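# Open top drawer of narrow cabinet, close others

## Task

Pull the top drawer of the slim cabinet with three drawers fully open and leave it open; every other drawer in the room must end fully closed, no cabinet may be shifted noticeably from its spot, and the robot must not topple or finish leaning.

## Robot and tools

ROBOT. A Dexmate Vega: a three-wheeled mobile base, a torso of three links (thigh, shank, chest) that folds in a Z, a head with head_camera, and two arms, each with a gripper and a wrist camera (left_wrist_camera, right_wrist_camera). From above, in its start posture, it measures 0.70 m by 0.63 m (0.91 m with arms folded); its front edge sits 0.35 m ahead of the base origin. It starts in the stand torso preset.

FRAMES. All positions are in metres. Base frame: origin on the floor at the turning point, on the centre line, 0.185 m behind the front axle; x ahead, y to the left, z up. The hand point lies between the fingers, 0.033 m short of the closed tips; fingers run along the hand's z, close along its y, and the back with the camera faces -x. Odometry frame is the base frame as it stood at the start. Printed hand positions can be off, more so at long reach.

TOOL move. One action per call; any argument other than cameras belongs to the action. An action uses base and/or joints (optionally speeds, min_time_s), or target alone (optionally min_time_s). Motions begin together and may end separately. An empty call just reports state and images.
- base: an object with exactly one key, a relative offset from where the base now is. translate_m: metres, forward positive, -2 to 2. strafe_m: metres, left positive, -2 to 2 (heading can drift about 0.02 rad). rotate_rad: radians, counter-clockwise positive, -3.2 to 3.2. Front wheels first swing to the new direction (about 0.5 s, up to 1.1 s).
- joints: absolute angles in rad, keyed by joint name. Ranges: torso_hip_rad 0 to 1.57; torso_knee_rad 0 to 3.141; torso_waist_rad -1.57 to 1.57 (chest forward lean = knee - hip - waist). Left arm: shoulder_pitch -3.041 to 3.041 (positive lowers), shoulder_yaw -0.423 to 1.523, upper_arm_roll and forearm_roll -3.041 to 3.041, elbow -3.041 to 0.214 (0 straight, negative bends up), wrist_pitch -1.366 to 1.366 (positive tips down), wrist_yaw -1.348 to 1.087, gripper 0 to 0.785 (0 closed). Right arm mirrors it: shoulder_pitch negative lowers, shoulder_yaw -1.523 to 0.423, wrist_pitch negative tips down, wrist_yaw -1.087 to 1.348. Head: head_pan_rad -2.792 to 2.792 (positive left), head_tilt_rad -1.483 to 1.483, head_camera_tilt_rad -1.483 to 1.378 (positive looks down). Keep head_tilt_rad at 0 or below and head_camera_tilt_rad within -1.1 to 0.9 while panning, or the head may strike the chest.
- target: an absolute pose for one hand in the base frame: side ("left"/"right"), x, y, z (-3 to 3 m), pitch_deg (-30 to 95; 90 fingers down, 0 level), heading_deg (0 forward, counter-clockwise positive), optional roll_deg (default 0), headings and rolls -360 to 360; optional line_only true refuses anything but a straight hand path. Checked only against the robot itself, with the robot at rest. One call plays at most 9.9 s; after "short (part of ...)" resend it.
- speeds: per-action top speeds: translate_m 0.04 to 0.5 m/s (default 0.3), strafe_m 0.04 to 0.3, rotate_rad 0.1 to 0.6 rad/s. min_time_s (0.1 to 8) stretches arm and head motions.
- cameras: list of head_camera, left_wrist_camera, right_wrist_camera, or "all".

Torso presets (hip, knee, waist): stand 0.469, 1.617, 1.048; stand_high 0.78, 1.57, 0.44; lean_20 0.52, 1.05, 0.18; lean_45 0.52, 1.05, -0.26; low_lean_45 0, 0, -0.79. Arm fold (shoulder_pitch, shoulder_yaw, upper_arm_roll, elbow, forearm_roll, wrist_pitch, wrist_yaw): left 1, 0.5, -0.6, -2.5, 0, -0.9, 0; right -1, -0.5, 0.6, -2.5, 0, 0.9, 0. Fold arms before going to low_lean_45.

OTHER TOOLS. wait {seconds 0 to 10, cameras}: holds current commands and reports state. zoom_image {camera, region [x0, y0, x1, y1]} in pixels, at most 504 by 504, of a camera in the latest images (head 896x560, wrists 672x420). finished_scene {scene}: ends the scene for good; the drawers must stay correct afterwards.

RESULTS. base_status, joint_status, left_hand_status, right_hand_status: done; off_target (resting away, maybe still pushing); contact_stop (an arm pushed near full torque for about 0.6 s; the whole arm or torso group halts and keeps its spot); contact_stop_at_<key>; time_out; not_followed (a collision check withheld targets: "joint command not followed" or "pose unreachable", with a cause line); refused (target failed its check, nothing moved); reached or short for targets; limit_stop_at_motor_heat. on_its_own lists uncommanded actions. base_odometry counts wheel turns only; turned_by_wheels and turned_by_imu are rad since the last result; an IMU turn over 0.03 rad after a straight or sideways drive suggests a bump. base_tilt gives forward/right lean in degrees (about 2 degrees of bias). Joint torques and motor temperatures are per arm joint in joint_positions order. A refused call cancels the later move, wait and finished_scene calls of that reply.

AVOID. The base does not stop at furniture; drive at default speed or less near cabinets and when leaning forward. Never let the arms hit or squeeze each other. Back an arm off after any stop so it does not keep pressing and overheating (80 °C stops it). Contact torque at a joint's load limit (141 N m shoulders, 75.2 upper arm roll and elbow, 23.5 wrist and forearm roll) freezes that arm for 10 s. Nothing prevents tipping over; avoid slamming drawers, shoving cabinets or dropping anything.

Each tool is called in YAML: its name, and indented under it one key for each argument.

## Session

move:
  cameras: ["head_camera"]

move:
  joints: {"head_pan_rad": 2.4, "head_camera_tilt_rad": 0.3}
  cameras: ["head_camera"]

Scene clock: 0.00 s.
Joint torques (N m): no reading
Motor temperatures (°C): left_arm=[31 31 31 26 40 35 41] | right_arm=[29 27 32 31 36 36 33]
base_odometry: x=+0.000 y=+0.000 heading=+0.000
turned_by_wheels: +0.000
turned_by_imu: +0.000
base_tilt: forward=+0.1 right=+0.8
base_status: not commanded
joint_positions: torso_hip_rad=+0.469 torso_knee_rad=+1.617 torso_waist_rad=+1.048 left_shoulder_pitch_rad=+2.199 left_shoulder_yaw_rad=+0.008 left_upper_arm_roll_rad=-0.009 left_elbow_rad=-1.083 left_forearm_roll_rad=+0.016 left_wrist_pitch_rad=-0.484 left_wrist_yaw_rad=+0.004 left_gripper_rad=+0.005 right_shoulder_pitch_rad=-2.208 right_shoulder_yaw_rad=+0.017 right_upper_arm_roll_rad=-0.013 right_elbow_rad=-1.119 right_forearm_roll_rad=-0.015 right_wrist_pitch_rad=+0.484 right_wrist_yaw_rad=-0.019 right_gripper_rad=+0.005 head_pan_rad=+0.000 head_tilt_rad=+0.000 head_camera_tilt_rad=+0.000
joint_status: not commanded
chest: x=-0.0111 y=+0.0000 z=+1.4155 quat_wxyz=(+0.999, +0.000, +0.050, +0.000) (m; base frame)
left_hand: x=+0.1637 y=+0.2372 z=+0.6154 quat_wxyz=(+0.407, +0.009, +0.913, +0.007) pitch_deg=+41.9 heading_deg=+0.4 roll_deg=+1.6 back=up (m; base frame)
right_hand: x=+0.1747 y=-0.2171 z=+0.6263 quat_wxyz=(+0.419, +0.002, +0.908, +0.001) pitch_deg=+40.4 heading_deg=+0.0 roll_deg=+0.2 back=up (m; base frame)
pictures: head_camera

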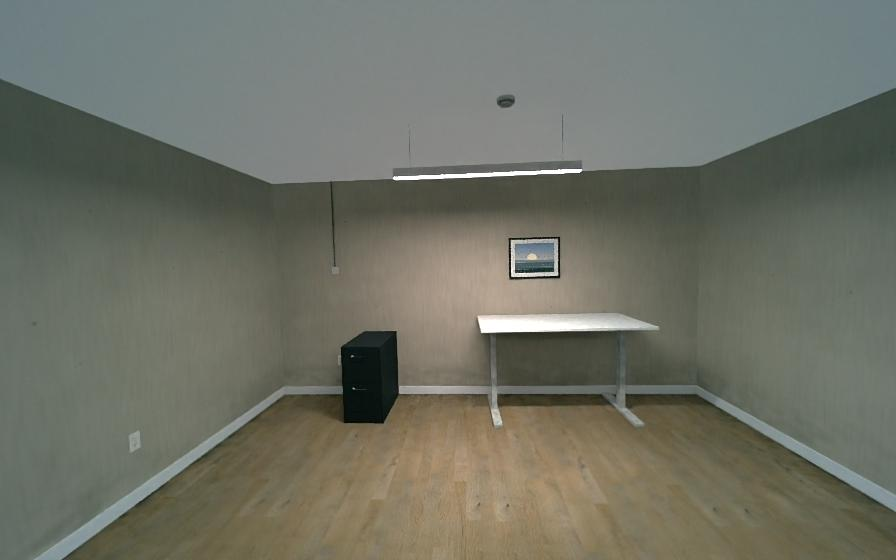

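Scene clock: 2.27 s.
Joint torques (N m): left_arm=[5.51 -1.33 -0.11 -2 0.33 -1.73 0.26] | right_arm=[-5.63 -0.33 0.29 -2.69 0.04 2.2 -0.05]
move: done
base_odometry: x=+0.000 y=+0.000 heading=+0.000
turned_by_wheels: +0.000
turned_by_imu: +0.000
base_tilt: forward=+0.0 right=+0.7
base_status: not commanded
joint_positions: torso_hip_rad=+0.469 torso_knee_rad=+1.617 torso_waist_rad=+1.048 left_shoulder_pitch_rad=+2.199 left_shoulder_yaw_rad=+0.008 left_upper_arm_roll_rad=-0.009 left_elbow_rad=-1.083 left_forearm_roll_rad=+0.016 left_wrist_pitch_rad=-0.484 left_wrist_yaw_rad=+0.004 left_gripper_rad=+0.005 right_shoulder_pitch_rad=-2.208 right_shoulder_yaw_rad=+0.017 right_upper_arm_roll_rad=-0.013 right_elbow_rad=-1.119 right_forearm_roll_rad=-0.015 right_wrist_pitch_rad=+0.484 right_wrist_yaw_rad=-0.019 right_gripper_rad=+0.005 head_pan_rad=+2.400 head_tilt_rad=+0.000 head_camera_tilt_rad=+0.300
joint_status: all done
chest: x=-0.0111 y=+0.0000 z=+1.4155 quat_wxyz=(+0.999, +0.000, +0.050, +0.000) (m; base frame)
left_hand: x=+0.1637 y=+0.2372 z=+0.6154 quat_wxyz=(+0.407, +0.009, +0.913, +0.007) pitch_deg=+41.9 heading_deg=+0.4 roll_deg=+1.6 back=up (m; base frame)
right_hand: x=+0.1747 y=-0.2171 z=+0.6263 quat_wxyz=(+0.419, +0.002, +0.908, +0.001) pitch_deg=+40.4 heading_deg=+0.0 roll_deg=+0.2 back=up (m; base frame)
pictures: head_camera

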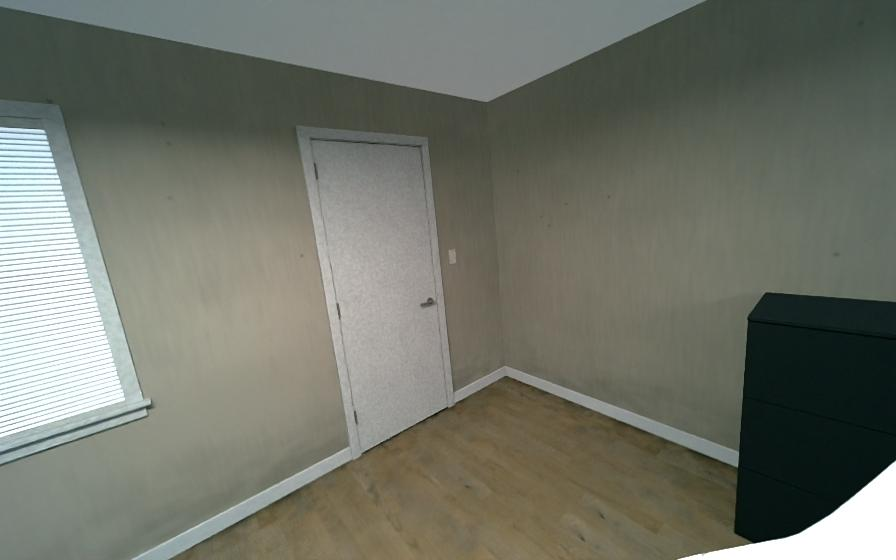

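move:
  joints: {"head_pan_rad": -1.9, "head_camera_tilt_rad": 0.3}
  cameras: ["head_camera"]

Scene clock: 6.03 s.
Joint torques (N m): left_arm=[5.85 0.09 -1.14 -2.33 0.12 -1.89 -0.28] | right_arm=[-4.05 -1.84 0.21 -1.69 0.05 2.81 0.16]
move: done
base_odometry: x=+0.000 y=+0.000 heading=+0.000
turned_by_wheels: +0.000
turned_by_imu: +0.000
base_tilt: forward=+0.0 right=+0.7
base_status: not commanded
joint_positions: torso_hip_rad=+0.469 torso_knee_rad=+1.617 torso_waist_rad=+1.048 left_shoulder_pitch_rad=+2.199 left_shoulder_yaw_rad=+0.008 left_upper_arm_roll_rad=-0.009 left_elbow_rad=-1.083 left_forearm_roll_rad=+0.016 left_wrist_pitch_rad=-0.484 left_wrist_yaw_rad=+0.004 left_gripper_rad=+0.005 right_shoulder_pitch_rad=-2.208 right_shoulder_yaw_rad=+0.017 right_upper_arm_roll_rad=-0.013 right_elbow_rad=-1.119 right_forearm_roll_rad=-0.015 right_wrist_pitch_rad=+0.484 right_wrist_yaw_rad=-0.019 right_gripper_rad=+0.005 head_pan_rad=-1.900 head_tilt_rad=+0.000 head_camera_tilt_rad=+0.300
joint_status: all done
chest: x=-0.0111 y=+0.0000 z=+1.4155 quat_wxyz=(+0.999, +0.000, +0.050, +0.000) (m; base frame)
left_hand: x=+0.1637 y=+0.2372 z=+0.6154 quat_wxyz=(+0.407, +0.009, +0.913, +0.007) pitch_deg=+41.9 heading_deg=+0.4 roll_deg=+1.6 back=up (m; base frame)
right_hand: x=+0.1747 y=-0.2171 z=+0.6263 quat_wxyz=(+0.419, +0.002, +0.908, +0.001) pitch_deg=+40.4 heading_deg=+0.0 roll_deg=+0.2 back=up (m; base frame)
pictures: head_camera

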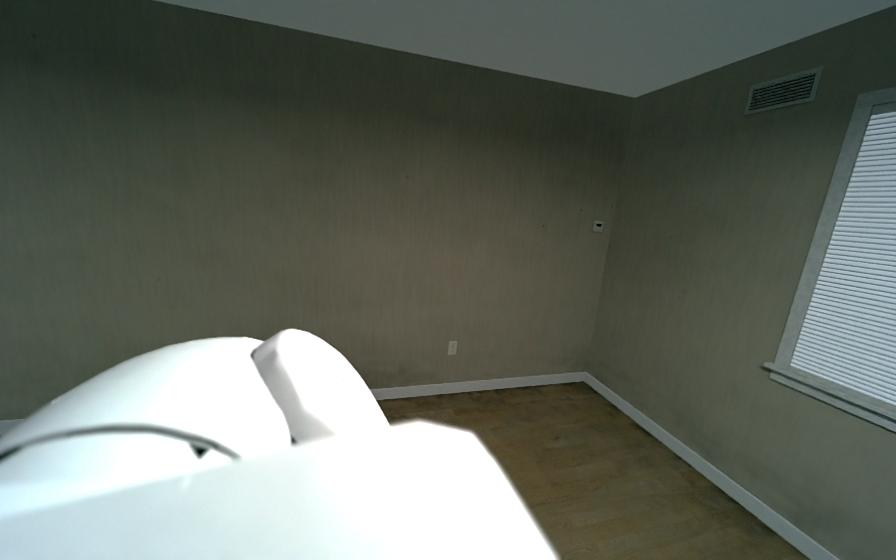

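move:
  base: {"rotate_rad": -1.4}
  joints: {"torso_hip_rad": 0.0, "torso_knee_rad": 0.45, "torso_waist_rad": -0.2, "left_shoulder_pitch_rad": 1.3, "left_elbow_rad": -1.8, "left_wrist_pitch_rad": 0, "right_shoulder_pitch_rad": -1.3, "right_elbow_rad": -1.8, "right_wrist_pitch_rad": 0, "head_pan_rad": 0, "head_camera_tilt_rad": 0, "left_gripper_rad": 0.4}
  cameras: ["head_camera"]

Scene clock: 12.20 s.
Joint torques (N m): left_arm=[-14.02 0.51 -1.35 -7.82 -0.11 -1.81 0.13] | right_arm=[18.82 -1.91 0.48 -8.82 0 1.74 -0.14]
move: done
base_odometry: x=+0.002 y=+0.001 heading=-1.404
turned_by_wheels: -1.404
turned_by_imu: -1.396
base_tilt: forward=+0.1 right=+0.7
base_status: done
joint_positions: torso_hip_rad=+0.001 torso_knee_rad=+0.450 torso_waist_rad=-0.200 left_shoulder_pitch_rad=+1.300 left_shoulder_yaw_rad=+0.008 left_upper_arm_roll_rad=-0.009 left_elbow_rad=-1.800 left_forearm_roll_rad=+0.016 left_wrist_pitch_rad=+0.000 left_wrist_yaw_rad=+0.004 left_gripper_rad=+0.400 right_shoulder_pitch_rad=-1.301 right_shoulder_yaw_rad=+0.017 right_upper_arm_roll_rad=-0.013 right_elbow_rad=-1.800 right_forearm_roll_rad=-0.015 right_wrist_pitch_rad=+0.000 right_wrist_yaw_rad=-0.019 right_gripper_rad=+0.005 head_pan_rad=+0.000 head_tilt_rad=+0.000 head_camera_tilt_rad=+0.000
joint_status: all done
chest: x=+0.0589 y=+0.0000 z=+1.0404 quat_wxyz=(+0.948, +0.000, +0.319, +0.000) (m; base frame)
left_hand: x=+0.6369 y=+0.2383 z=+0.5856 quat_wxyz=(+0.652, +0.006, +0.758, +0.013) pitch_deg=+8.6 heading_deg=+0.7 roll_deg=+1.6 back=up (m; base frame)
right_hand: x=+0.6368 y=-0.2236 z=+0.5855 quat_wxyz=(+0.652, +0.005, +0.758, -0.002) pitch_deg=+8.6 heading_deg=-0.6 roll_deg=+0.2 back=up (m; base frame)
pictures: head_camera

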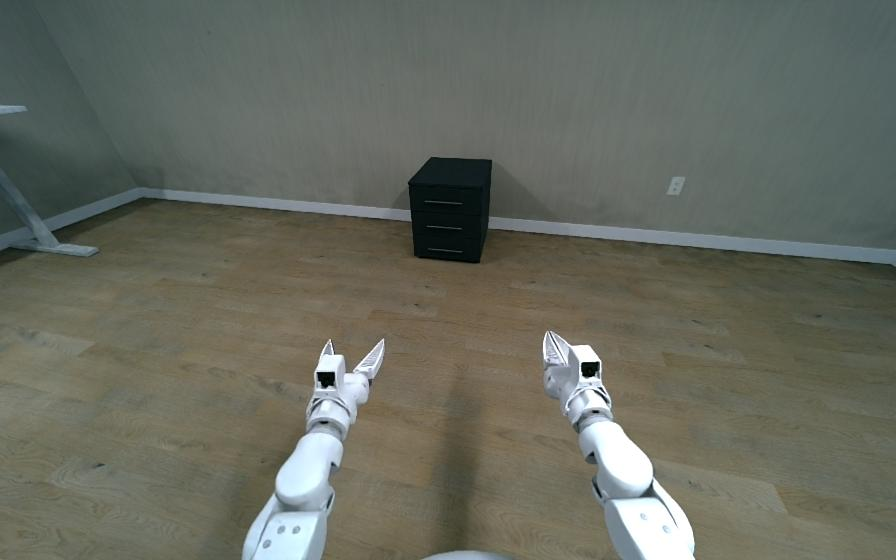

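zoom_image:
  camera: "head_camera"
  region: [390, 150, 510, 270]

Scaled by 4.200 from the camera's 896x560 image, which has a finer 960x600 frame.

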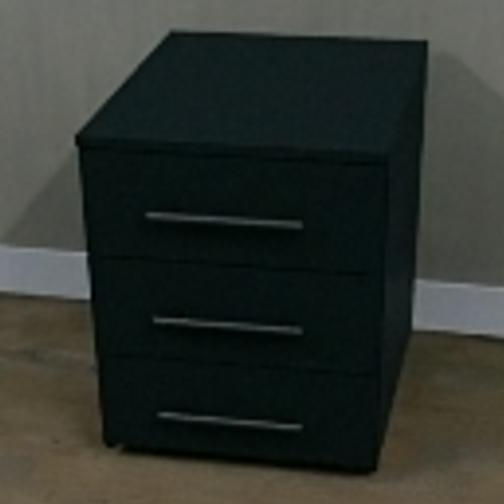

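move:
  base: {"rotate_rad": -0.088}
  joints: {"left_shoulder_pitch_rad": 0.918, "left_shoulder_yaw_rad": -0.21, "left_upper_arm_roll_rad": -0.49, "left_elbow_rad": -0.93, "left_forearm_roll_rad": -1.1, "left_wrist_pitch_rad": 0.24, "left_wrist_yaw_rad": -0.655}

move:
  base: {"translate_m": 1.0}

move:
  base: {"rotate_rad": -0.077}
  cameras: ["head_camera", "left_wrist_camera"]

Scene clock: 18.77 s.
Joint torques (N m): left_arm=[-18.75 -3.33 -1.91 -4.11 -0.57 -0.07 -1.51] | right_arm=[18.02 -1.45 0.52 -9.09 0.09 2.32 -0.2]
move: done
base_odometry: x=+0.002 y=+0.001 heading=-1.492
turned_by_wheels: -0.088
turned_by_imu: -0.087
base_tilt: forward=+0.1 right=+0.7
base_status: done
joint_positions: torso_hip_rad=+0.001 torso_knee_rad=+0.450 torso_waist_rad=-0.200 left_shoulder_pitch_rad=+0.920 left_shoulder_yaw_rad=-0.209 left_upper_arm_roll_rad=-0.488 left_elbow_rad=-0.933 left_forearm_roll_rad=-1.096 left_wrist_pitch_rad=+0.239 left_wrist_yaw_rad=-0.652 left_gripper_rad=+0.400 right_shoulder_pitch_rad=-1.300 right_shoulder_yaw_rad=+0.017 right_upper_arm_roll_rad=-0.013 right_elbow_rad=-1.800 right_forearm_roll_rad=-0.015 right_wrist_pitch_rad=+0.000 right_wrist_yaw_rad=-0.019 right_gripper_rad=+0.005 head_pan_rad=+0.000 head_tilt_rad=+0.000 head_camera_tilt_rad=+0.000
joint_status: all done
chest: x=+0.0589 y=+0.0000 z=+1.0404 quat_wxyz=(+0.948, +0.000, +0.319, +0.000) (m; base frame)
left_hand: x=+0.6477 y=+0.2497 z=+0.4414 quat_wxyz=(+0.478, -0.522, +0.525, -0.472) pitch_deg=+5.5 heading_deg=+0.3 roll_deg=-89.5 (m; base frame)
right_hand: x=+0.6368 y=-0.2236 z=+0.5856 quat_wxyz=(+0.652, +0.005, +0.758, -0.002) pitch_deg=+8.6 heading_deg=-0.6 roll_deg=+0.2 back=up (m; base frame)
pictures: none

Scene clock: 23.90 s.
Joint torques (N m): left_arm=[-15.43 -3.14 -1.41 -3.61 -0.34 -0.22 -1.15] | right_arm=[16.38 -0.79 0.65 -7.64 0.02 2.66 -0.18]
move: done
base_odometry: x=+0.081 y=-0.996 heading=-1.493
turned_by_wheels: -0.001
turned_by_imu: -0.003
base_tilt: forward=+0.1 right=+0.7
base_status: done
joint_positions: torso_hip_rad=+0.001 torso_knee_rad=+0.450 torso_waist_rad=-0.200 left_shoulder_pitch_rad=+0.918 left_shoulder_yaw_rad=-0.210 left_upper_arm_roll_rad=-0.490 left_elbow_rad=-0.930 left_forearm_roll_rad=-1.100 left_wrist_pitch_rad=+0.240 left_wrist_yaw_rad=-0.655 left_gripper_rad=+0.400 right_shoulder_pitch_rad=-1.300 right_shoulder_yaw_rad=+0.017 right_upper_arm_roll_rad=-0.013 right_elbow_rad=-1.800 right_forearm_roll_rad=-0.015 right_wrist_pitch_rad=+0.000 right_wrist_yaw_rad=-0.019 right_gripper_rad=+0.005 head_pan_rad=+0.000 head_tilt_rad=+0.000 head_camera_tilt_rad=+0.000
joint_status: not commanded
chest: x=+0.0589 y=+0.0000 z=+1.0404 quat_wxyz=(+0.948, +0.000, +0.319, +0.000) (m; base frame)
left_hand: x=+0.6478 y=+0.2500 z=+0.4417 quat_wxyz=(+0.478, -0.524, +0.522, -0.473) pitch_deg=+5.4 heading_deg=+0.4 roll_deg=-89.8 (m; base frame)
right_hand: x=+0.6368 y=-0.2236 z=+0.5856 quat_wxyz=(+0.652, +0.005, +0.758, -0.002) pitch_deg=+8.6 heading_deg=-0.6 roll_deg=+0.2 back=up (m; base frame)
pictures: none

Scene clock: 25.20 s.
Joint torques (N m): left_arm=[-15.26 -1.86 -1.29 -3.96 -0.42 -0.37 -1.11] | right_arm=[17.74 -0.56 -0.07 -8.85 0.07 2.34 -0.02]
move: done
base_odometry: x=+0.081 y=-0.996 heading=-1.570
turned_by_wheels: -0.077
turned_by_imu: -0.078
base_tilt: forward=+0.1 right=+0.7
base_status: done
joint_positions: torso_hip_rad=+0.001 torso_knee_rad=+0.450 torso_waist_rad=-0.200 left_shoulder_pitch_rad=+0.918 left_shoulder_yaw_rad=-0.210 left_upper_arm_roll_rad=-0.490 left_elbow_rad=-0.930 left_forearm_roll_rad=-1.100 left_wrist_pitch_rad=+0.240 left_wrist_yaw_rad=-0.655 left_gripper_rad=+0.400 right_shoulder_pitch_rad=-1.300 right_shoulder_yaw_rad=+0.017 right_upper_arm_roll_rad=-0.013 right_elbow_rad=-1.800 right_forearm_roll_rad=-0.015 right_wrist_pitch_rad=+0.000 right_wrist_yaw_rad=-0.019 right_gripper_rad=+0.005 head_pan_rad=+0.000 head_tilt_rad=+0.000 head_camera_tilt_rad=+0.000
joint_status: not commanded
chest: x=+0.0589 y=+0.0000 z=+1.0404 quat_wxyz=(+0.948, +0.000, +0.319, +0.000) (m; base frame)
left_hand: x=+0.6478 y=+0.2500 z=+0.4417 quat_wxyz=(+0.478, -0.524, +0.522, -0.473) pitch_deg=+5.4 heading_deg=+0.4 roll_deg=-89.8 (m; base frame)
right_hand: x=+0.6368 y=-0.2236 z=+0.5856 quat_wxyz=(+0.652, +0.005, +0.758, -0.002) pitch_deg=+8.6 heading_deg=-0.6 roll_deg=+0.2 back=up (m; base frame)
pictures: head_camera, left_wrist_camera

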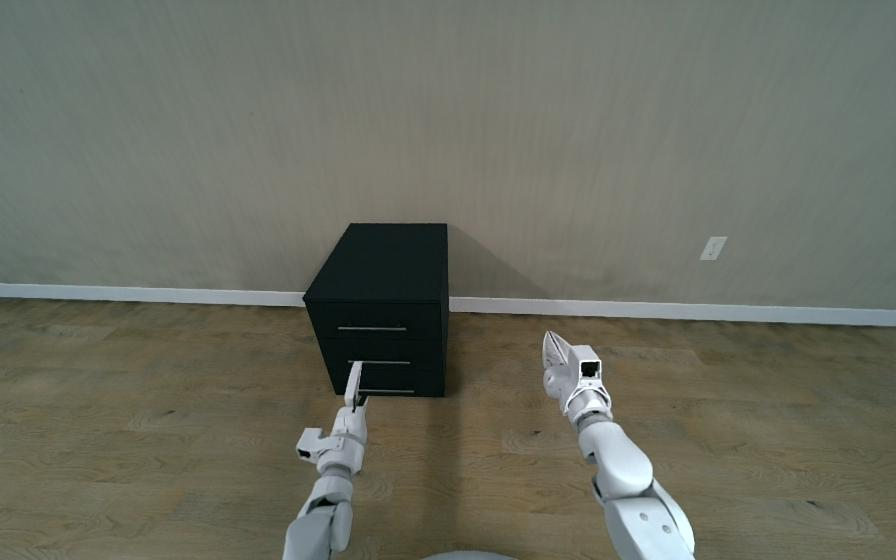

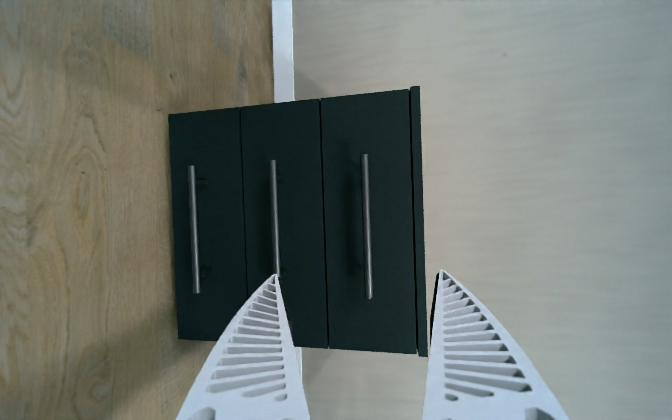

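move:
  base: {"translate_m": 0.165}
  speeds: {"translate_m": 0.15}
  cameras: ["left_wrist_camera"]

Scene clock: 27.93 s.
Joint torques (N m): left_arm=[-15.91 -2.86 -0.82 -4.27 -0.7 -0.32 -1.3] | right_arm=[16.94 -0.49 -0.2 -8.35 0.17 2.92 0.11]
move: done
base_odometry: x=+0.082 y=-1.161 heading=-1.570
turned_by_wheels: -0.001
turned_by_imu: +0.000
base_tilt: forward=+0.1 right=+0.8
base_status: done
joint_positions: torso_hip_rad=+0.001 torso_knee_rad=+0.450 torso_waist_rad=-0.200 left_shoulder_pitch_rad=+0.918 left_shoulder_yaw_rad=-0.210 left_upper_arm_roll_rad=-0.490 left_elbow_rad=-0.930 left_forearm_roll_rad=-1.100 left_wrist_pitch_rad=+0.240 left_wrist_yaw_rad=-0.655 left_gripper_rad=+0.400 right_shoulder_pitch_rad=-1.300 right_shoulder_yaw_rad=+0.017 right_upper_arm_roll_rad=-0.013 right_elbow_rad=-1.800 right_forearm_roll_rad=-0.015 right_wrist_pitch_rad=+0.000 right_wrist_yaw_rad=-0.019 right_gripper_rad=+0.005 head_pan_rad=+0.000 head_tilt_rad=+0.000 head_camera_tilt_rad=+0.000
joint_status: not commanded
chest: x=+0.0589 y=+0.0000 z=+1.0404 quat_wxyz=(+0.948, +0.000, +0.319, +0.000) (m; base frame)
left_hand: x=+0.6478 y=+0.2500 z=+0.4417 quat_wxyz=(+0.478, -0.524, +0.522, -0.473) pitch_deg=+5.4 heading_deg=+0.4 roll_deg=-89.8 (m; base frame)
right_hand: x=+0.6368 y=-0.2236 z=+0.5856 quat_wxyz=(+0.652, +0.005, +0.758, -0.002) pitch_deg=+8.6 heading_deg=-0.6 roll_deg=+0.2 back=up (m; base frame)
pictures: left_wrist_camera

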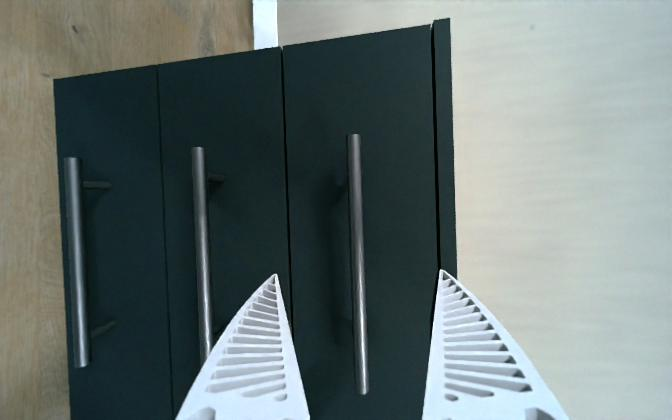

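move:
  target: {"side": "left", "x": 0.672, "y": 0.242, "z": 0.439, "pitch_deg": 5, "heading_deg": 0, "roll_deg": 90}

move:
  joints: {"left_gripper_rad": 0.0}
  cameras: ["left_wrist_camera"]

Scene clock: 30.27 s.
Joint torques (N m): left_arm=[-18.58 2.92 -1.92 -3.53 -0.07 -0.31 -1.46] | right_arm=[17.86 -1.04 0.38 -8.05 0.27 3.19 0.1]
move: done
base_odometry: x=+0.082 y=-1.161 heading=-1.570
turned_by_wheels: +0.000
turned_by_imu: +0.000
base_tilt: forward=+0.1 right=+0.7
base_status: not commanded
joint_positions: torso_hip_rad=+0.001 torso_knee_rad=+0.450 torso_waist_rad=-0.200 left_shoulder_pitch_rad=+0.807 left_shoulder_yaw_rad=-0.174 left_upper_arm_roll_rad=-0.493 left_elbow_rad=-0.747 left_forearm_roll_rad=-1.083 left_wrist_pitch_rad=+0.191 left_wrist_yaw_rad=-0.713 left_gripper_rad=+0.400 right_shoulder_pitch_rad=-1.300 right_shoulder_yaw_rad=+0.017 right_upper_arm_roll_rad=-0.013 right_elbow_rad=-1.800 right_forearm_roll_rad=-0.015 right_wrist_pitch_rad=+0.000 right_wrist_yaw_rad=-0.019 right_gripper_rad=+0.005 head_pan_rad=+0.000 head_tilt_rad=+0.000 head_camera_tilt_rad=+0.000
joint_status: not commanded
chest: x=+0.0589 y=+0.0000 z=+1.0404 quat_wxyz=(+0.948, +0.000, +0.319, +0.000) (m; base frame)
left_hand: x=+0.6714 y=+0.2419 z=+0.4388 quat_wxyz=(+0.477, -0.521, +0.521, -0.478) pitch_deg=+5.0 heading_deg=+0.0 roll_deg=+90.0 (m; base frame)
left_hand_status: reached (straight line, planned for 0.9 s): 1 mm and 0.0 deg off.
right_hand: x=+0.6368 y=-0.2236 z=+0.5856 quat_wxyz=(+0.652, +0.005, +0.758, -0.002) pitch_deg=+8.6 heading_deg=-0.6 roll_deg=+0.2 back=up (m; base frame)
pictures: none

Scene clock: 31.23 s.
Joint torques (N m): left_arm=[-18.18 1.2 -2.07 -3.91 0.06 -0.07 -0.9] | right_arm=[16.59 -1.66 0.15 -8.48 0.3 1.78 -0.33]
move: done
base_odometry: x=+0.082 y=-1.161 heading=-1.570
turned_by_wheels: +0.000
turned_by_imu: +0.000
base_tilt: forward=+0.1 right=+0.8
base_status: not commanded
joint_positions: torso_hip_rad=+0.001 torso_knee_rad=+0.450 torso_waist_rad=-0.200 left_shoulder_pitch_rad=+0.805 left_shoulder_yaw_rad=-0.174 left_upper_arm_roll_rad=-0.494 left_elbow_rad=-0.744 left_forearm_roll_rad=-1.083 left_wrist_pitch_rad=+0.190 left_wrist_yaw_rad=-0.715 left_gripper_rad=+0.000 right_shoulder_pitch_rad=-1.300 right_shoulder_yaw_rad=+0.017 right_upper_arm_roll_rad=-0.013 right_elbow_rad=-1.800 right_forearm_roll_rad=-0.015 right_wrist_pitch_rad=+0.000 right_wrist_yaw_rad=-0.019 right_gripper_rad=+0.005 head_pan_rad=+0.000 head_tilt_rad=+0.000 head_camera_tilt_rad=+0.000
joint_status: all done
chest: x=+0.0589 y=+0.0000 z=+1.0404 quat_wxyz=(+0.948, +0.000, +0.319, +0.000) (m; base frame)
left_hand: x=+0.6718 y=+0.2418 z=+0.4388 quat_wxyz=(+0.478, -0.521, +0.521, -0.478) pitch_deg=+5.0 heading_deg=+0.0 roll_deg=+90.0 (m; base frame)
right_hand: x=+0.6368 y=-0.2236 z=+0.5856 quat_wxyz=(+0.652, +0.005, +0.758, -0.002) pitch_deg=+8.6 heading_deg=-0.6 roll_deg=+0.2 back=up (m; base frame)
pictures: left_wrist_camera

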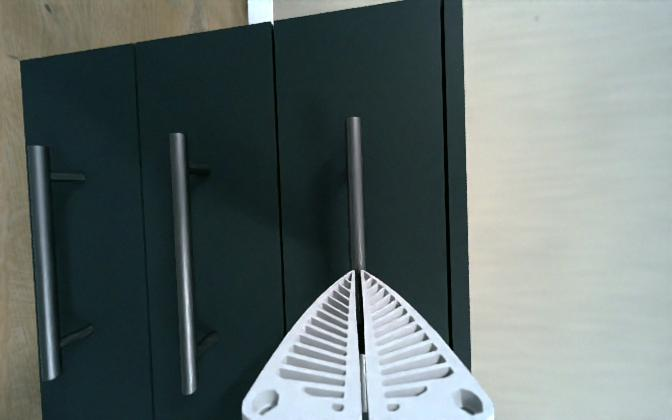

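move:
  joints: {"left_gripper_rad": 0.4}

move:
  target: {"side": "left", "x": 0.691, "y": 0.244, "z": 0.438, "pitch_deg": 5, "heading_deg": 0, "roll_deg": 90}
  cameras: ["left_wrist_camera"]

move:
  joints: {"left_gripper_rad": 0.0}
  cameras: ["left_wrist_camera"]

Scene clock: 32.57 s.
Joint torques (N m): left_arm=[-17.98 1.62 -2.68 -3.05 0.03 -0.27 -1.33] | right_arm=[17.51 -0.48 0.27 -7.84 0.13 1.91 -0.12]
move: done
base_odometry: x=+0.082 y=-1.161 heading=-1.570
turned_by_wheels: +0.000
turned_by_imu: +0.000
base_tilt: forward=+0.1 right=+0.7
base_status: not commanded
joint_positions: torso_hip_rad=+0.001 torso_knee_rad=+0.450 torso_waist_rad=-0.200 left_shoulder_pitch_rad=+0.805 left_shoulder_yaw_rad=-0.174 left_upper_arm_roll_rad=-0.494 left_elbow_rad=-0.743 left_forearm_roll_rad=-1.083 left_wrist_pitch_rad=+0.190 left_wrist_yaw_rad=-0.715 left_gripper_rad=+0.400 right_shoulder_pitch_rad=-1.300 right_shoulder_yaw_rad=+0.017 right_upper_arm_roll_rad=-0.013 right_elbow_rad=-1.800 right_forearm_roll_rad=-0.015 right_wrist_pitch_rad=+0.000 right_wrist_yaw_rad=-0.019 right_gripper_rad=+0.005 head_pan_rad=+0.000 head_tilt_rad=+0.000 head_camera_tilt_rad=+0.000
joint_status: all done
chest: x=+0.0589 y=+0.0000 z=+1.0404 quat_wxyz=(+0.948, +0.000, +0.319, +0.000) (m; base frame)
left_hand: x=+0.6719 y=+0.2418 z=+0.4388 quat_wxyz=(+0.478, -0.521, +0.521, -0.478) pitch_deg=+5.0 heading_deg=+0.0 roll_deg=+90.0 (m; base frame)
right_hand: x=+0.6368 y=-0.2236 z=+0.5856 quat_wxyz=(+0.652, +0.005, +0.758, -0.002) pitch_deg=+8.6 heading_deg=-0.6 roll_deg=+0.2 back=up (m; base frame)
pictures: none

Scene clock: 34.70 s.
Joint torques (N m): left_arm=[-20.84 2.03 -2.18 -3.49 -0.16 -0.16 -1.59] | right_arm=[16.81 -1.37 0.24 -7.32 0.14 2.47 0.03]
move: done
base_odometry: x=+0.082 y=-1.161 heading=-1.570
turned_by_wheels: +0.000
turned_by_imu: +0.000
base_tilt: forward=+0.1 right=+0.7
base_status: not commanded
joint_positions: torso_hip_rad=+0.001 torso_knee_rad=+0.450 torso_waist_rad=-0.200 left_shoulder_pitch_rad=+0.696 left_shoulder_yaw_rad=-0.126 left_upper_arm_roll_rad=-0.504 left_elbow_rad=-0.556 left_forearm_roll_rad=-1.072 left_wrist_pitch_rad=+0.147 left_wrist_yaw_rad=-0.772 left_gripper_rad=+0.400 right_shoulder_pitch_rad=-1.300 right_shoulder_yaw_rad=+0.017 right_upper_arm_roll_rad=-0.013 right_elbow_rad=-1.800 right_forearm_roll_rad=-0.015 right_wrist_pitch_rad=+0.000 right_wrist_yaw_rad=-0.019 right_gripper_rad=+0.005 head_pan_rad=+0.000 head_tilt_rad=+0.000 head_camera_tilt_rad=+0.000
joint_status: not commanded
chest: x=+0.0589 y=+0.0000 z=+1.0404 quat_wxyz=(+0.948, +0.000, +0.319, +0.000) (m; base frame)
left_hand: x=+0.6905 y=+0.2437 z=+0.4378 quat_wxyz=(+0.477, -0.521, +0.521, -0.478) pitch_deg=+5.0 heading_deg=+0.0 roll_deg=+90.0 (m; base frame)
left_hand_status: reached (straight line, planned for 0.9 s): 1 mm and 0.0 deg off.
right_hand: x=+0.6368 y=-0.2236 z=+0.5856 quat_wxyz=(+0.652, +0.005, +0.758, -0.002) pitch_deg=+8.6 heading_deg=-0.6 roll_deg=+0.2 back=up (m; base frame)
pictures: left_wrist_camera

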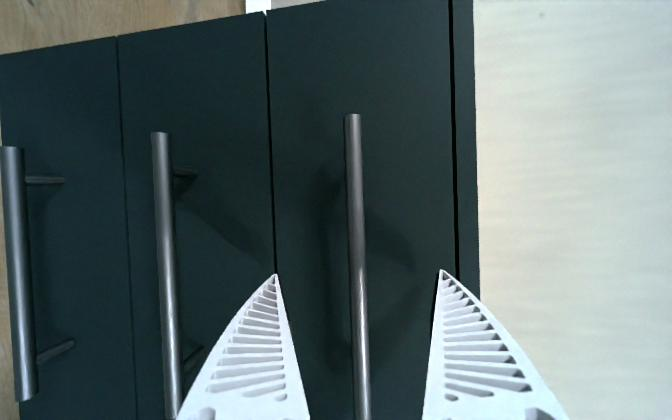

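Scene clock: 35.67 s.
Joint torques (N m): left_arm=[-18.37 2.39 -2.99 -3.4 0.27 -0.24 -1.35] | right_arm=[17.38 -1.69 0.39 -8.27 0.11 2.42 -0.1]
move: done
base_odometry: x=+0.082 y=-1.161 heading=-1.570
turned_by_wheels: +0.000
turned_by_imu: +0.000
base_tilt: forward=+0.1 right=+0.7
base_status: not commanded
joint_positions: torso_hip_rad=+0.001 torso_knee_rad=+0.450 torso_waist_rad=-0.200 left_shoulder_pitch_rad=+0.694 left_shoulder_yaw_rad=-0.125 left_upper_arm_roll_rad=-0.505 left_elbow_rad=-0.552 left_forearm_roll_rad=-1.071 left_wrist_pitch_rad=+0.146 left_wrist_yaw_rad=-0.773 left_gripper_rad=+0.000 right_shoulder_pitch_rad=-1.300 right_shoulder_yaw_rad=+0.017 right_upper_arm_roll_rad=-0.013 right_elbow_rad=-1.800 right_forearm_roll_rad=-0.015 right_wrist_pitch_rad=+0.000 right_wrist_yaw_rad=-0.019 right_gripper_rad=+0.005 head_pan_rad=+0.000 head_tilt_rad=+0.000 head_camera_tilt_rad=+0.000
joint_status: all done
chest: x=+0.0589 y=+0.0000 z=+1.0404 quat_wxyz=(+0.948, +0.000, +0.319, +0.000) (m; base frame)
left_hand: x=+0.6909 y=+0.2438 z=+0.4379 quat_wxyz=(+0.478, -0.521, +0.521, -0.478) pitch_deg=+5.0 heading_deg=+0.0 roll_deg=+90.0 (m; base frame)
right_hand: x=+0.6368 y=-0.2236 z=+0.5856 quat_wxyz=(+0.652, +0.005, +0.758, -0.002) pitch_deg=+8.6 heading_deg=-0.6 roll_deg=+0.2 back=up (m; base frame)
pictures: left_wrist_camera

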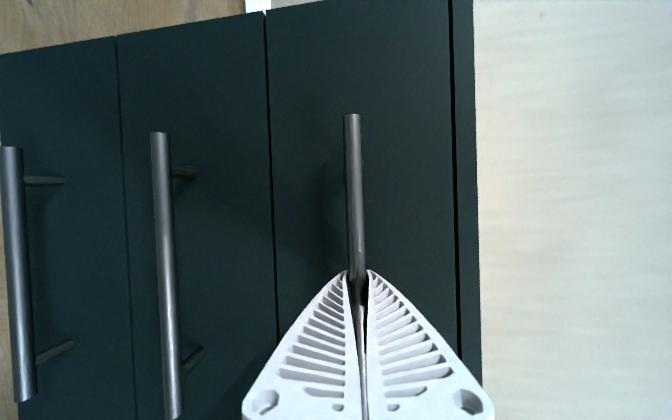

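Gripped. Pull.

move:
  base: {"translate_m": -0.34}
  speeds: {"translate_m": 0.12}
  cameras: ["left_wrist_camera"]

move:
  base: {"translate_m": -0.07}
  speeds: {"translate_m": 0.06}
  cameras: ["left_wrist_camera", "head_camera"]

Scene clock: 39.60 s.
Joint torques (N m): left_arm=[-14.63 -5.64 4.39 -2.09 3.22 2.29 -1.28] | right_arm=[15.51 -1.17 0.18 -8.67 0.13 2.8 0.01]
move: done
base_odometry: x=+0.081 y=-0.821 heading=-1.571
turned_by_wheels: +0.000
turned_by_imu: +0.000
base_tilt: forward=+0.0 right=+0.7
base_status: done
joint_positions: torso_hip_rad=+0.001 torso_knee_rad=+0.450 torso_waist_rad=-0.200 left_shoulder_pitch_rad=+0.693 left_shoulder_yaw_rad=-0.124 left_upper_arm_roll_rad=-0.505 left_elbow_rad=-0.552 left_forearm_roll_rad=-1.072 left_wrist_pitch_rad=+0.145 left_wrist_yaw_rad=-0.773 left_gripper_rad=+0.000 right_shoulder_pitch_rad=-1.300 right_shoulder_yaw_rad=+0.017 right_upper_arm_roll_rad=-0.013 right_elbow_rad=-1.800 right_forearm_roll_rad=-0.015 right_wrist_pitch_rad=+0.000 right_wrist_yaw_rad=-0.019 right_gripper_rad=+0.005 head_pan_rad=+0.000 head_tilt_rad=+0.000 head_camera_tilt_rad=+0.000
joint_status: not commanded
chest: x=+0.0589 y=+0.0000 z=+1.0404 quat_wxyz=(+0.948, +0.000, +0.319, +0.000) (m; base frame)
left_hand: x=+0.6910 y=+0.2448 z=+0.4380 quat_wxyz=(+0.478, -0.522, +0.521, -0.477) pitch_deg=+5.0 heading_deg=+0.1 roll_deg=-90.0 (m; base frame)
right_hand: x=+0.6368 y=-0.2236 z=+0.5856 quat_wxyz=(+0.652, +0.005, +0.758, -0.002) pitch_deg=+8.6 heading_deg=-0.6 roll_deg=+0.2 back=up (m; base frame)
pictures: left_wrist_camera

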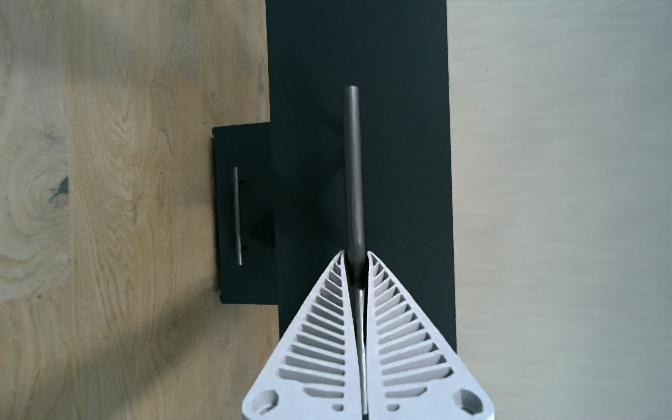

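Scene clock: 41.37 s.
Joint torques (N m): left_arm=[-15 -2.11 3.96 -4.08 0.06 -0.16 -0.86] | right_arm=[16.95 -0.95 0.64 -8.79 -0.02 2.38 -0.14]
move: done
base_odometry: x=+0.082 y=-0.751 heading=-1.572
turned_by_wheels: -0.001
turned_by_imu: -0.001
base_tilt: forward=+0.0 right=+0.8
base_status: done
joint_positions: torso_hip_rad=+0.001 torso_knee_rad=+0.450 torso_waist_rad=-0.200 left_shoulder_pitch_rad=+0.693 left_shoulder_yaw_rad=-0.125 left_upper_arm_roll_rad=-0.505 left_elbow_rad=-0.552 left_forearm_roll_rad=-1.071 left_wrist_pitch_rad=+0.146 left_wrist_yaw_rad=-0.773 left_gripper_rad=+0.000 right_shoulder_pitch_rad=-1.300 right_shoulder_yaw_rad=+0.017 right_upper_arm_roll_rad=-0.013 right_elbow_rad=-1.800 right_forearm_roll_rad=-0.015 right_wrist_pitch_rad=+0.000 right_wrist_yaw_rad=-0.019 right_gripper_rad=+0.005 head_pan_rad=+0.000 head_tilt_rad=+0.000 head_camera_tilt_rad=+0.000
joint_status: not commanded
chest: x=+0.0589 y=+0.0000 z=+1.0404 quat_wxyz=(+0.948, +0.000, +0.319, +0.000) (m; base frame)
left_hand: x=+0.6909 y=+0.2442 z=+0.4380 quat_wxyz=(+0.478, -0.521, +0.521, -0.478) pitch_deg=+5.0 heading_deg=+0.0 roll_deg=-90.0 (m; base frame)
right_hand: x=+0.6368 y=-0.2236 z=+0.5856 quat_wxyz=(+0.652, +0.005, +0.758, -0.002) pitch_deg=+8.6 heading_deg=-0.6 roll_deg=+0.2 back=up (m; base frame)
pictures: head_camera, left_wrist_camera

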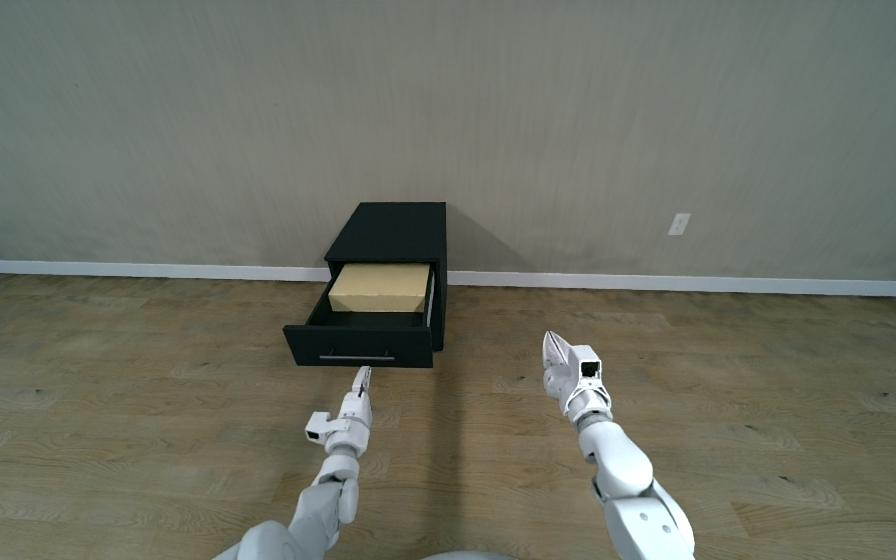

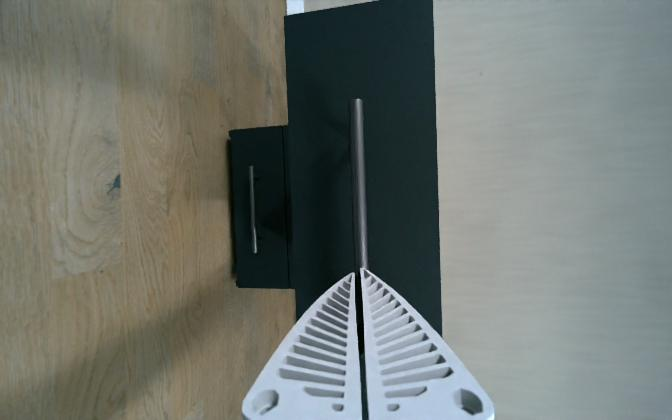

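move:
  joints: {"left_gripper_rad": 0.4}
  cameras: ["left_wrist_camera"]

Scene clock: 42.80 s.
Joint torques (N m): left_arm=[-14.04 -2.48 4.57 -3.48 0.11 -0.03 -0.98] | right_arm=[17.31 -0.46 -0.09 -8.72 0.13 2.43 0.09]
move: done
base_odometry: x=+0.082 y=-0.751 heading=-1.572
turned_by_wheels: +0.000
turned_by_imu: +0.000
base_tilt: forward=+0.0 right=+0.7
base_status: not commanded
joint_positions: torso_hip_rad=+0.001 torso_knee_rad=+0.450 torso_waist_rad=-0.200 left_shoulder_pitch_rad=+0.693 left_shoulder_yaw_rad=-0.125 left_upper_arm_roll_rad=-0.505 left_elbow_rad=-0.552 left_forearm_roll_rad=-1.071 left_wrist_pitch_rad=+0.146 left_wrist_yaw_rad=-0.773 left_gripper_rad=+0.400 right_shoulder_pitch_rad=-1.300 right_shoulder_yaw_rad=+0.017 right_upper_arm_roll_rad=-0.013 right_elbow_rad=-1.800 right_forearm_roll_rad=-0.015 right_wrist_pitch_rad=+0.000 right_wrist_yaw_rad=-0.019 right_gripper_rad=+0.005 head_pan_rad=+0.000 head_tilt_rad=+0.000 head_camera_tilt_rad=+0.000
joint_status: all done
chest: x=+0.0589 y=+0.0000 z=+1.0404 quat_wxyz=(+0.948, +0.000, +0.319, +0.000) (m; base frame)
left_hand: x=+0.6909 y=+0.2442 z=+0.4380 quat_wxyz=(+0.478, -0.521, +0.521, -0.478) pitch_deg=+5.0 heading_deg=+0.0 roll_deg=-90.0 (m; base frame)
right_hand: x=+0.6368 y=-0.2236 z=+0.5856 quat_wxyz=(+0.652, +0.005, +0.758, -0.002) pitch_deg=+8.6 heading_deg=-0.6 roll_deg=+0.2 back=up (m; base frame)
pictures: left_wrist_camera

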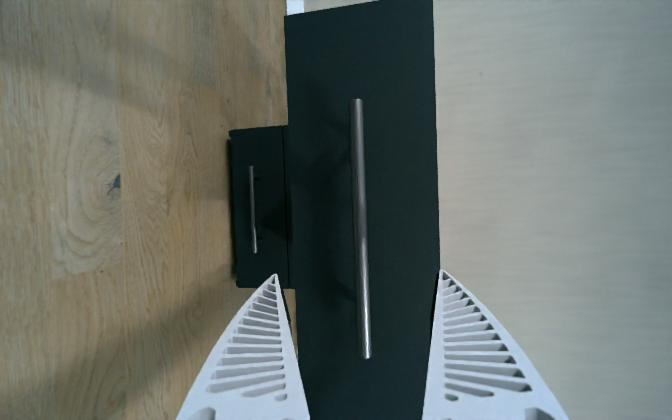

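move:
  base: {"translate_m": 0.057}
  speeds: {"translate_m": 0.1}

move:
  joints: {"left_gripper_rad": 0.0}
  cameras: ["left_wrist_camera", "head_camera"]

Scene clock: 44.83 s.
Joint torques (N m): left_arm=[-16.78 -2.84 3.43 -3.68 0.02 0.39 -0.89] | right_arm=[17.69 -1.15 0.27 -9.03 -0.01 1.87 -0.12]
move: done
base_odometry: x=+0.082 y=-0.808 heading=-1.572
turned_by_wheels: +0.000
turned_by_imu: +0.000
base_tilt: forward=+0.1 right=+0.8
base_status: done
joint_positions: torso_hip_rad=+0.001 torso_knee_rad=+0.450 torso_waist_rad=-0.200 left_shoulder_pitch_rad=+0.693 left_shoulder_yaw_rad=-0.125 left_upper_arm_roll_rad=-0.505 left_elbow_rad=-0.552 left_forearm_roll_rad=-1.071 left_wrist_pitch_rad=+0.146 left_wrist_yaw_rad=-0.773 left_gripper_rad=+0.400 right_shoulder_pitch_rad=-1.300 right_shoulder_yaw_rad=+0.017 right_upper_arm_roll_rad=-0.013 right_elbow_rad=-1.800 right_forearm_roll_rad=-0.015 right_wrist_pitch_rad=+0.000 right_wrist_yaw_rad=-0.019 right_gripper_rad=+0.005 head_pan_rad=+0.000 head_tilt_rad=+0.000 head_camera_tilt_rad=+0.000
joint_status: not commanded
chest: x=+0.0589 y=+0.0000 z=+1.0404 quat_wxyz=(+0.948, +0.000, +0.319, +0.000) (m; base frame)
left_hand: x=+0.6909 y=+0.2442 z=+0.4379 quat_wxyz=(+0.478, -0.521, +0.521, -0.478) pitch_deg=+5.0 heading_deg=+0.0 roll_deg=-90.0 (m; base frame)
right_hand: x=+0.6368 y=-0.2236 z=+0.5856 quat_wxyz=(+0.652, +0.005, +0.758, -0.002) pitch_deg=+8.6 heading_deg=-0.6 roll_deg=+0.2 back=up (m; base frame)
pictures: none

Scene clock: 45.80 s.
Joint torques (N m): left_arm=[-14.75 -1.36 3.22 -4.1 -0.18 -0.18 -1.58] | right_arm=[16.8 -0.96 0.61 -8.29 0.09 2.49 -0.01]
move: done
base_odometry: x=+0.082 y=-0.808 heading=-1.572
turned_by_wheels: +0.000
turned_by_imu: +0.000
base_tilt: forward=+0.1 right=+0.7
base_status: not commanded
joint_positions: torso_hip_rad=+0.001 torso_knee_rad=+0.450 torso_waist_rad=-0.200 left_shoulder_pitch_rad=+0.693 left_shoulder_yaw_rad=-0.125 left_upper_arm_roll_rad=-0.505 left_elbow_rad=-0.552 left_forearm_roll_rad=-1.071 left_wrist_pitch_rad=+0.146 left_wrist_yaw_rad=-0.773 left_gripper_rad=+0.000 right_shoulder_pitch_rad=-1.300 right_shoulder_yaw_rad=+0.017 right_upper_arm_roll_rad=-0.013 right_elbow_rad=-1.800 right_forearm_roll_rad=-0.015 right_wrist_pitch_rad=+0.000 right_wrist_yaw_rad=-0.019 right_gripper_rad=+0.005 head_pan_rad=+0.000 head_tilt_rad=+0.000 head_camera_tilt_rad=+0.000
joint_status: all done
chest: x=+0.0589 y=+0.0000 z=+1.0404 quat_wxyz=(+0.948, +0.000, +0.319, +0.000) (m; base frame)
left_hand: x=+0.6909 y=+0.2442 z=+0.4378 quat_wxyz=(+0.478, -0.522, +0.521, -0.478) pitch_deg=+5.0 heading_deg=+0.0 roll_deg=-90.0 (m; base frame)
right_hand: x=+0.6368 y=-0.2236 z=+0.5856 quat_wxyz=(+0.652, +0.005, +0.758, -0.002) pitch_deg=+8.6 heading_deg=-0.6 roll_deg=+0.2 back=up (m; base frame)
pictures: head_camera, left_wrist_camera

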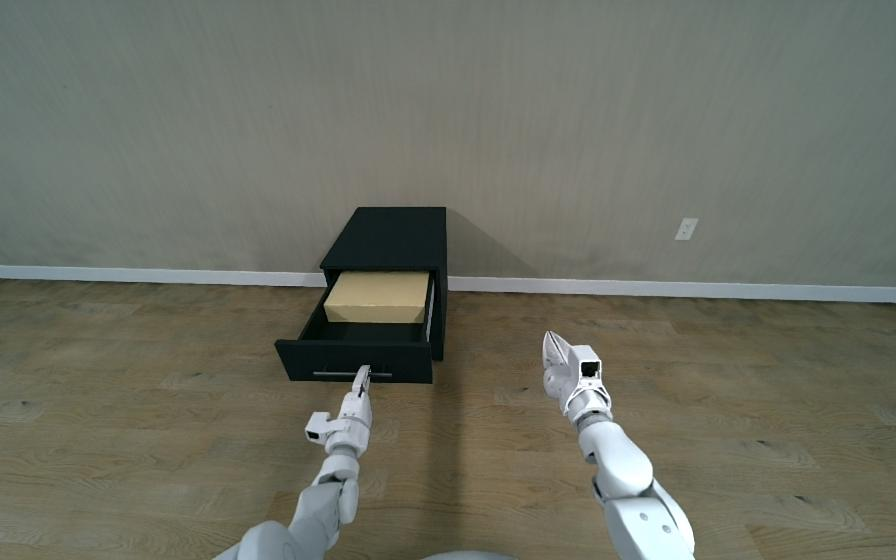

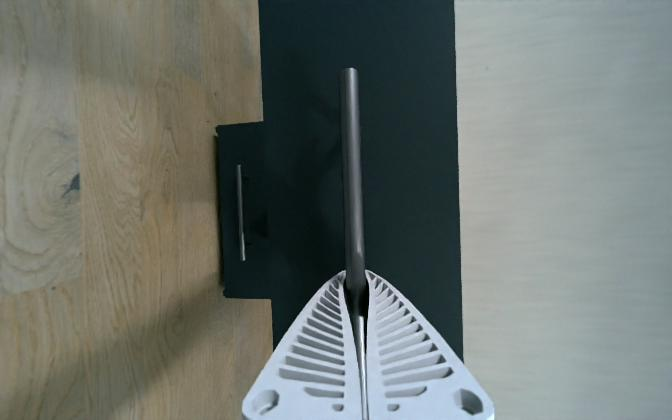

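move:
  base: {"translate_m": -0.03}
  speeds: {"translate_m": 0.05}
  cameras: ["left_wrist_camera", "head_camera"]

Scene clock: 47.30 s.
Joint torques (N m): left_arm=[-14.05 -2.3 3.3 -3.1 -0.01 0.4 -1.36] | right_arm=[16.78 -1.86 0.48 -7.29 0.19 2.32 0.05]
move: done
base_odometry: x=+0.082 y=-0.778 heading=-1.573
turned_by_wheels: -0.001
turned_by_imu: -0.001
base_tilt: forward=+0.1 right=+0.7
base_status: done
joint_positions: torso_hip_rad=+0.001 torso_knee_rad=+0.450 torso_waist_rad=-0.200 left_shoulder_pitch_rad=+0.693 left_shoulder_yaw_rad=-0.125 left_upper_arm_roll_rad=-0.505 left_elbow_rad=-0.552 left_forearm_roll_rad=-1.071 left_wrist_pitch_rad=+0.146 left_wrist_yaw_rad=-0.773 left_gripper_rad=+0.000 right_shoulder_pitch_rad=-1.300 right_shoulder_yaw_rad=+0.017 right_upper_arm_roll_rad=-0.013 right_elbow_rad=-1.800 right_forearm_roll_rad=-0.015 right_wrist_pitch_rad=+0.000 right_wrist_yaw_rad=-0.019 right_gripper_rad=+0.005 head_pan_rad=+0.000 head_tilt_rad=+0.000 head_camera_tilt_rad=+0.000
joint_status: not commanded
chest: x=+0.0589 y=+0.0000 z=+1.0404 quat_wxyz=(+0.948, +0.000, +0.319, +0.000) (m; base frame)
left_hand: x=+0.6910 y=+0.2442 z=+0.4380 quat_wxyz=(+0.478, -0.521, +0.521, -0.478) pitch_deg=+5.0 heading_deg=+0.0 roll_deg=-90.0 (m; base frame)
right_hand: x=+0.6368 y=-0.2236 z=+0.5856 quat_wxyz=(+0.652, +0.005, +0.758, -0.002) pitch_deg=+8.6 heading_deg=-0.6 roll_deg=+0.2 back=up (m; base frame)
pictures: head_camera, left_wrist_camera

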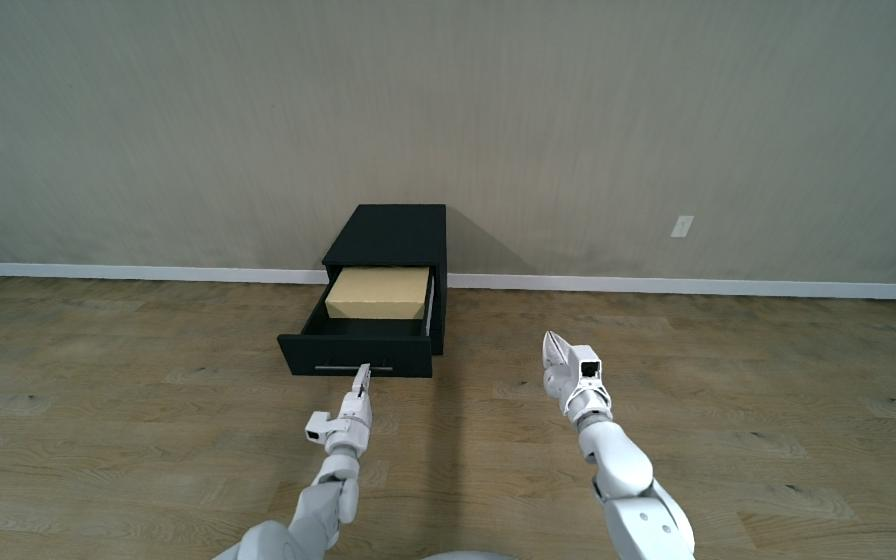

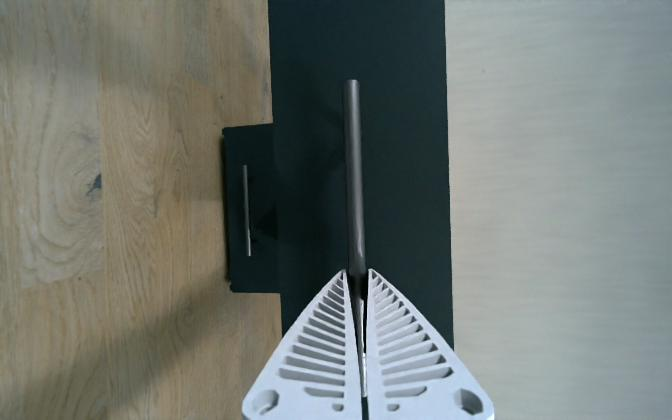

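move:
  joints: {"left_gripper_rad": 0.3}
  cameras: ["head_camera"]

Scene clock: 48.57 s.
Joint torques (N m): left_arm=[-13.8 -0.31 2.89 -3.25 -0.11 -0.75 -1.46] | right_arm=[17.37 0.82 0.71 -8.06 0.13 2.1 -0.02]
move: done
base_odometry: x=+0.082 y=-0.778 heading=-1.573
turned_by_wheels: +0.000
turned_by_imu: +0.000
base_tilt: forward=+0.1 right=+0.8
base_status: not commanded
joint_positions: torso_hip_rad=+0.001 torso_knee_rad=+0.450 torso_waist_rad=-0.200 left_shoulder_pitch_rad=+0.693 left_shoulder_yaw_rad=-0.125 left_upper_arm_roll_rad=-0.505 left_elbow_rad=-0.552 left_forearm_roll_rad=-1.071 left_wrist_pitch_rad=+0.146 left_wrist_yaw_rad=-0.773 left_gripper_rad=+0.300 right_shoulder_pitch_rad=-1.300 right_shoulder_yaw_rad=+0.017 right_upper_arm_roll_rad=-0.013 right_elbow_rad=-1.800 right_forearm_roll_rad=-0.015 right_wrist_pitch_rad=+0.000 right_wrist_yaw_rad=-0.019 right_gripper_rad=+0.005 head_pan_rad=+0.000 head_tilt_rad=+0.000 head_camera_tilt_rad=+0.000
joint_status: all done
chest: x=+0.0589 y=+0.0000 z=+1.0404 quat_wxyz=(+0.948, +0.000, +0.319, +0.000) (m; base frame)
left_hand: x=+0.6910 y=+0.2442 z=+0.4379 quat_wxyz=(+0.478, -0.521, +0.521, -0.478) pitch_deg=+5.0 heading_deg=+0.0 roll_deg=-90.0 (m; base frame)
right_hand: x=+0.6368 y=-0.2236 z=+0.5856 quat_wxyz=(+0.652, +0.005, +0.758, -0.002) pitch_deg=+8.6 heading_deg=-0.6 roll_deg=+0.2 back=up (m; base frame)
pictures: head_camera

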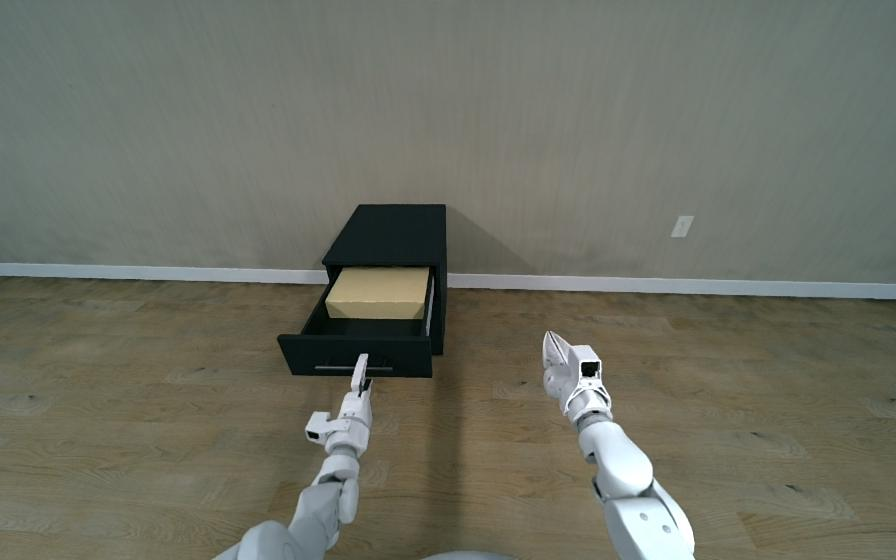

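finished_scene:
  scene: 3

The scene is finished: the task was done.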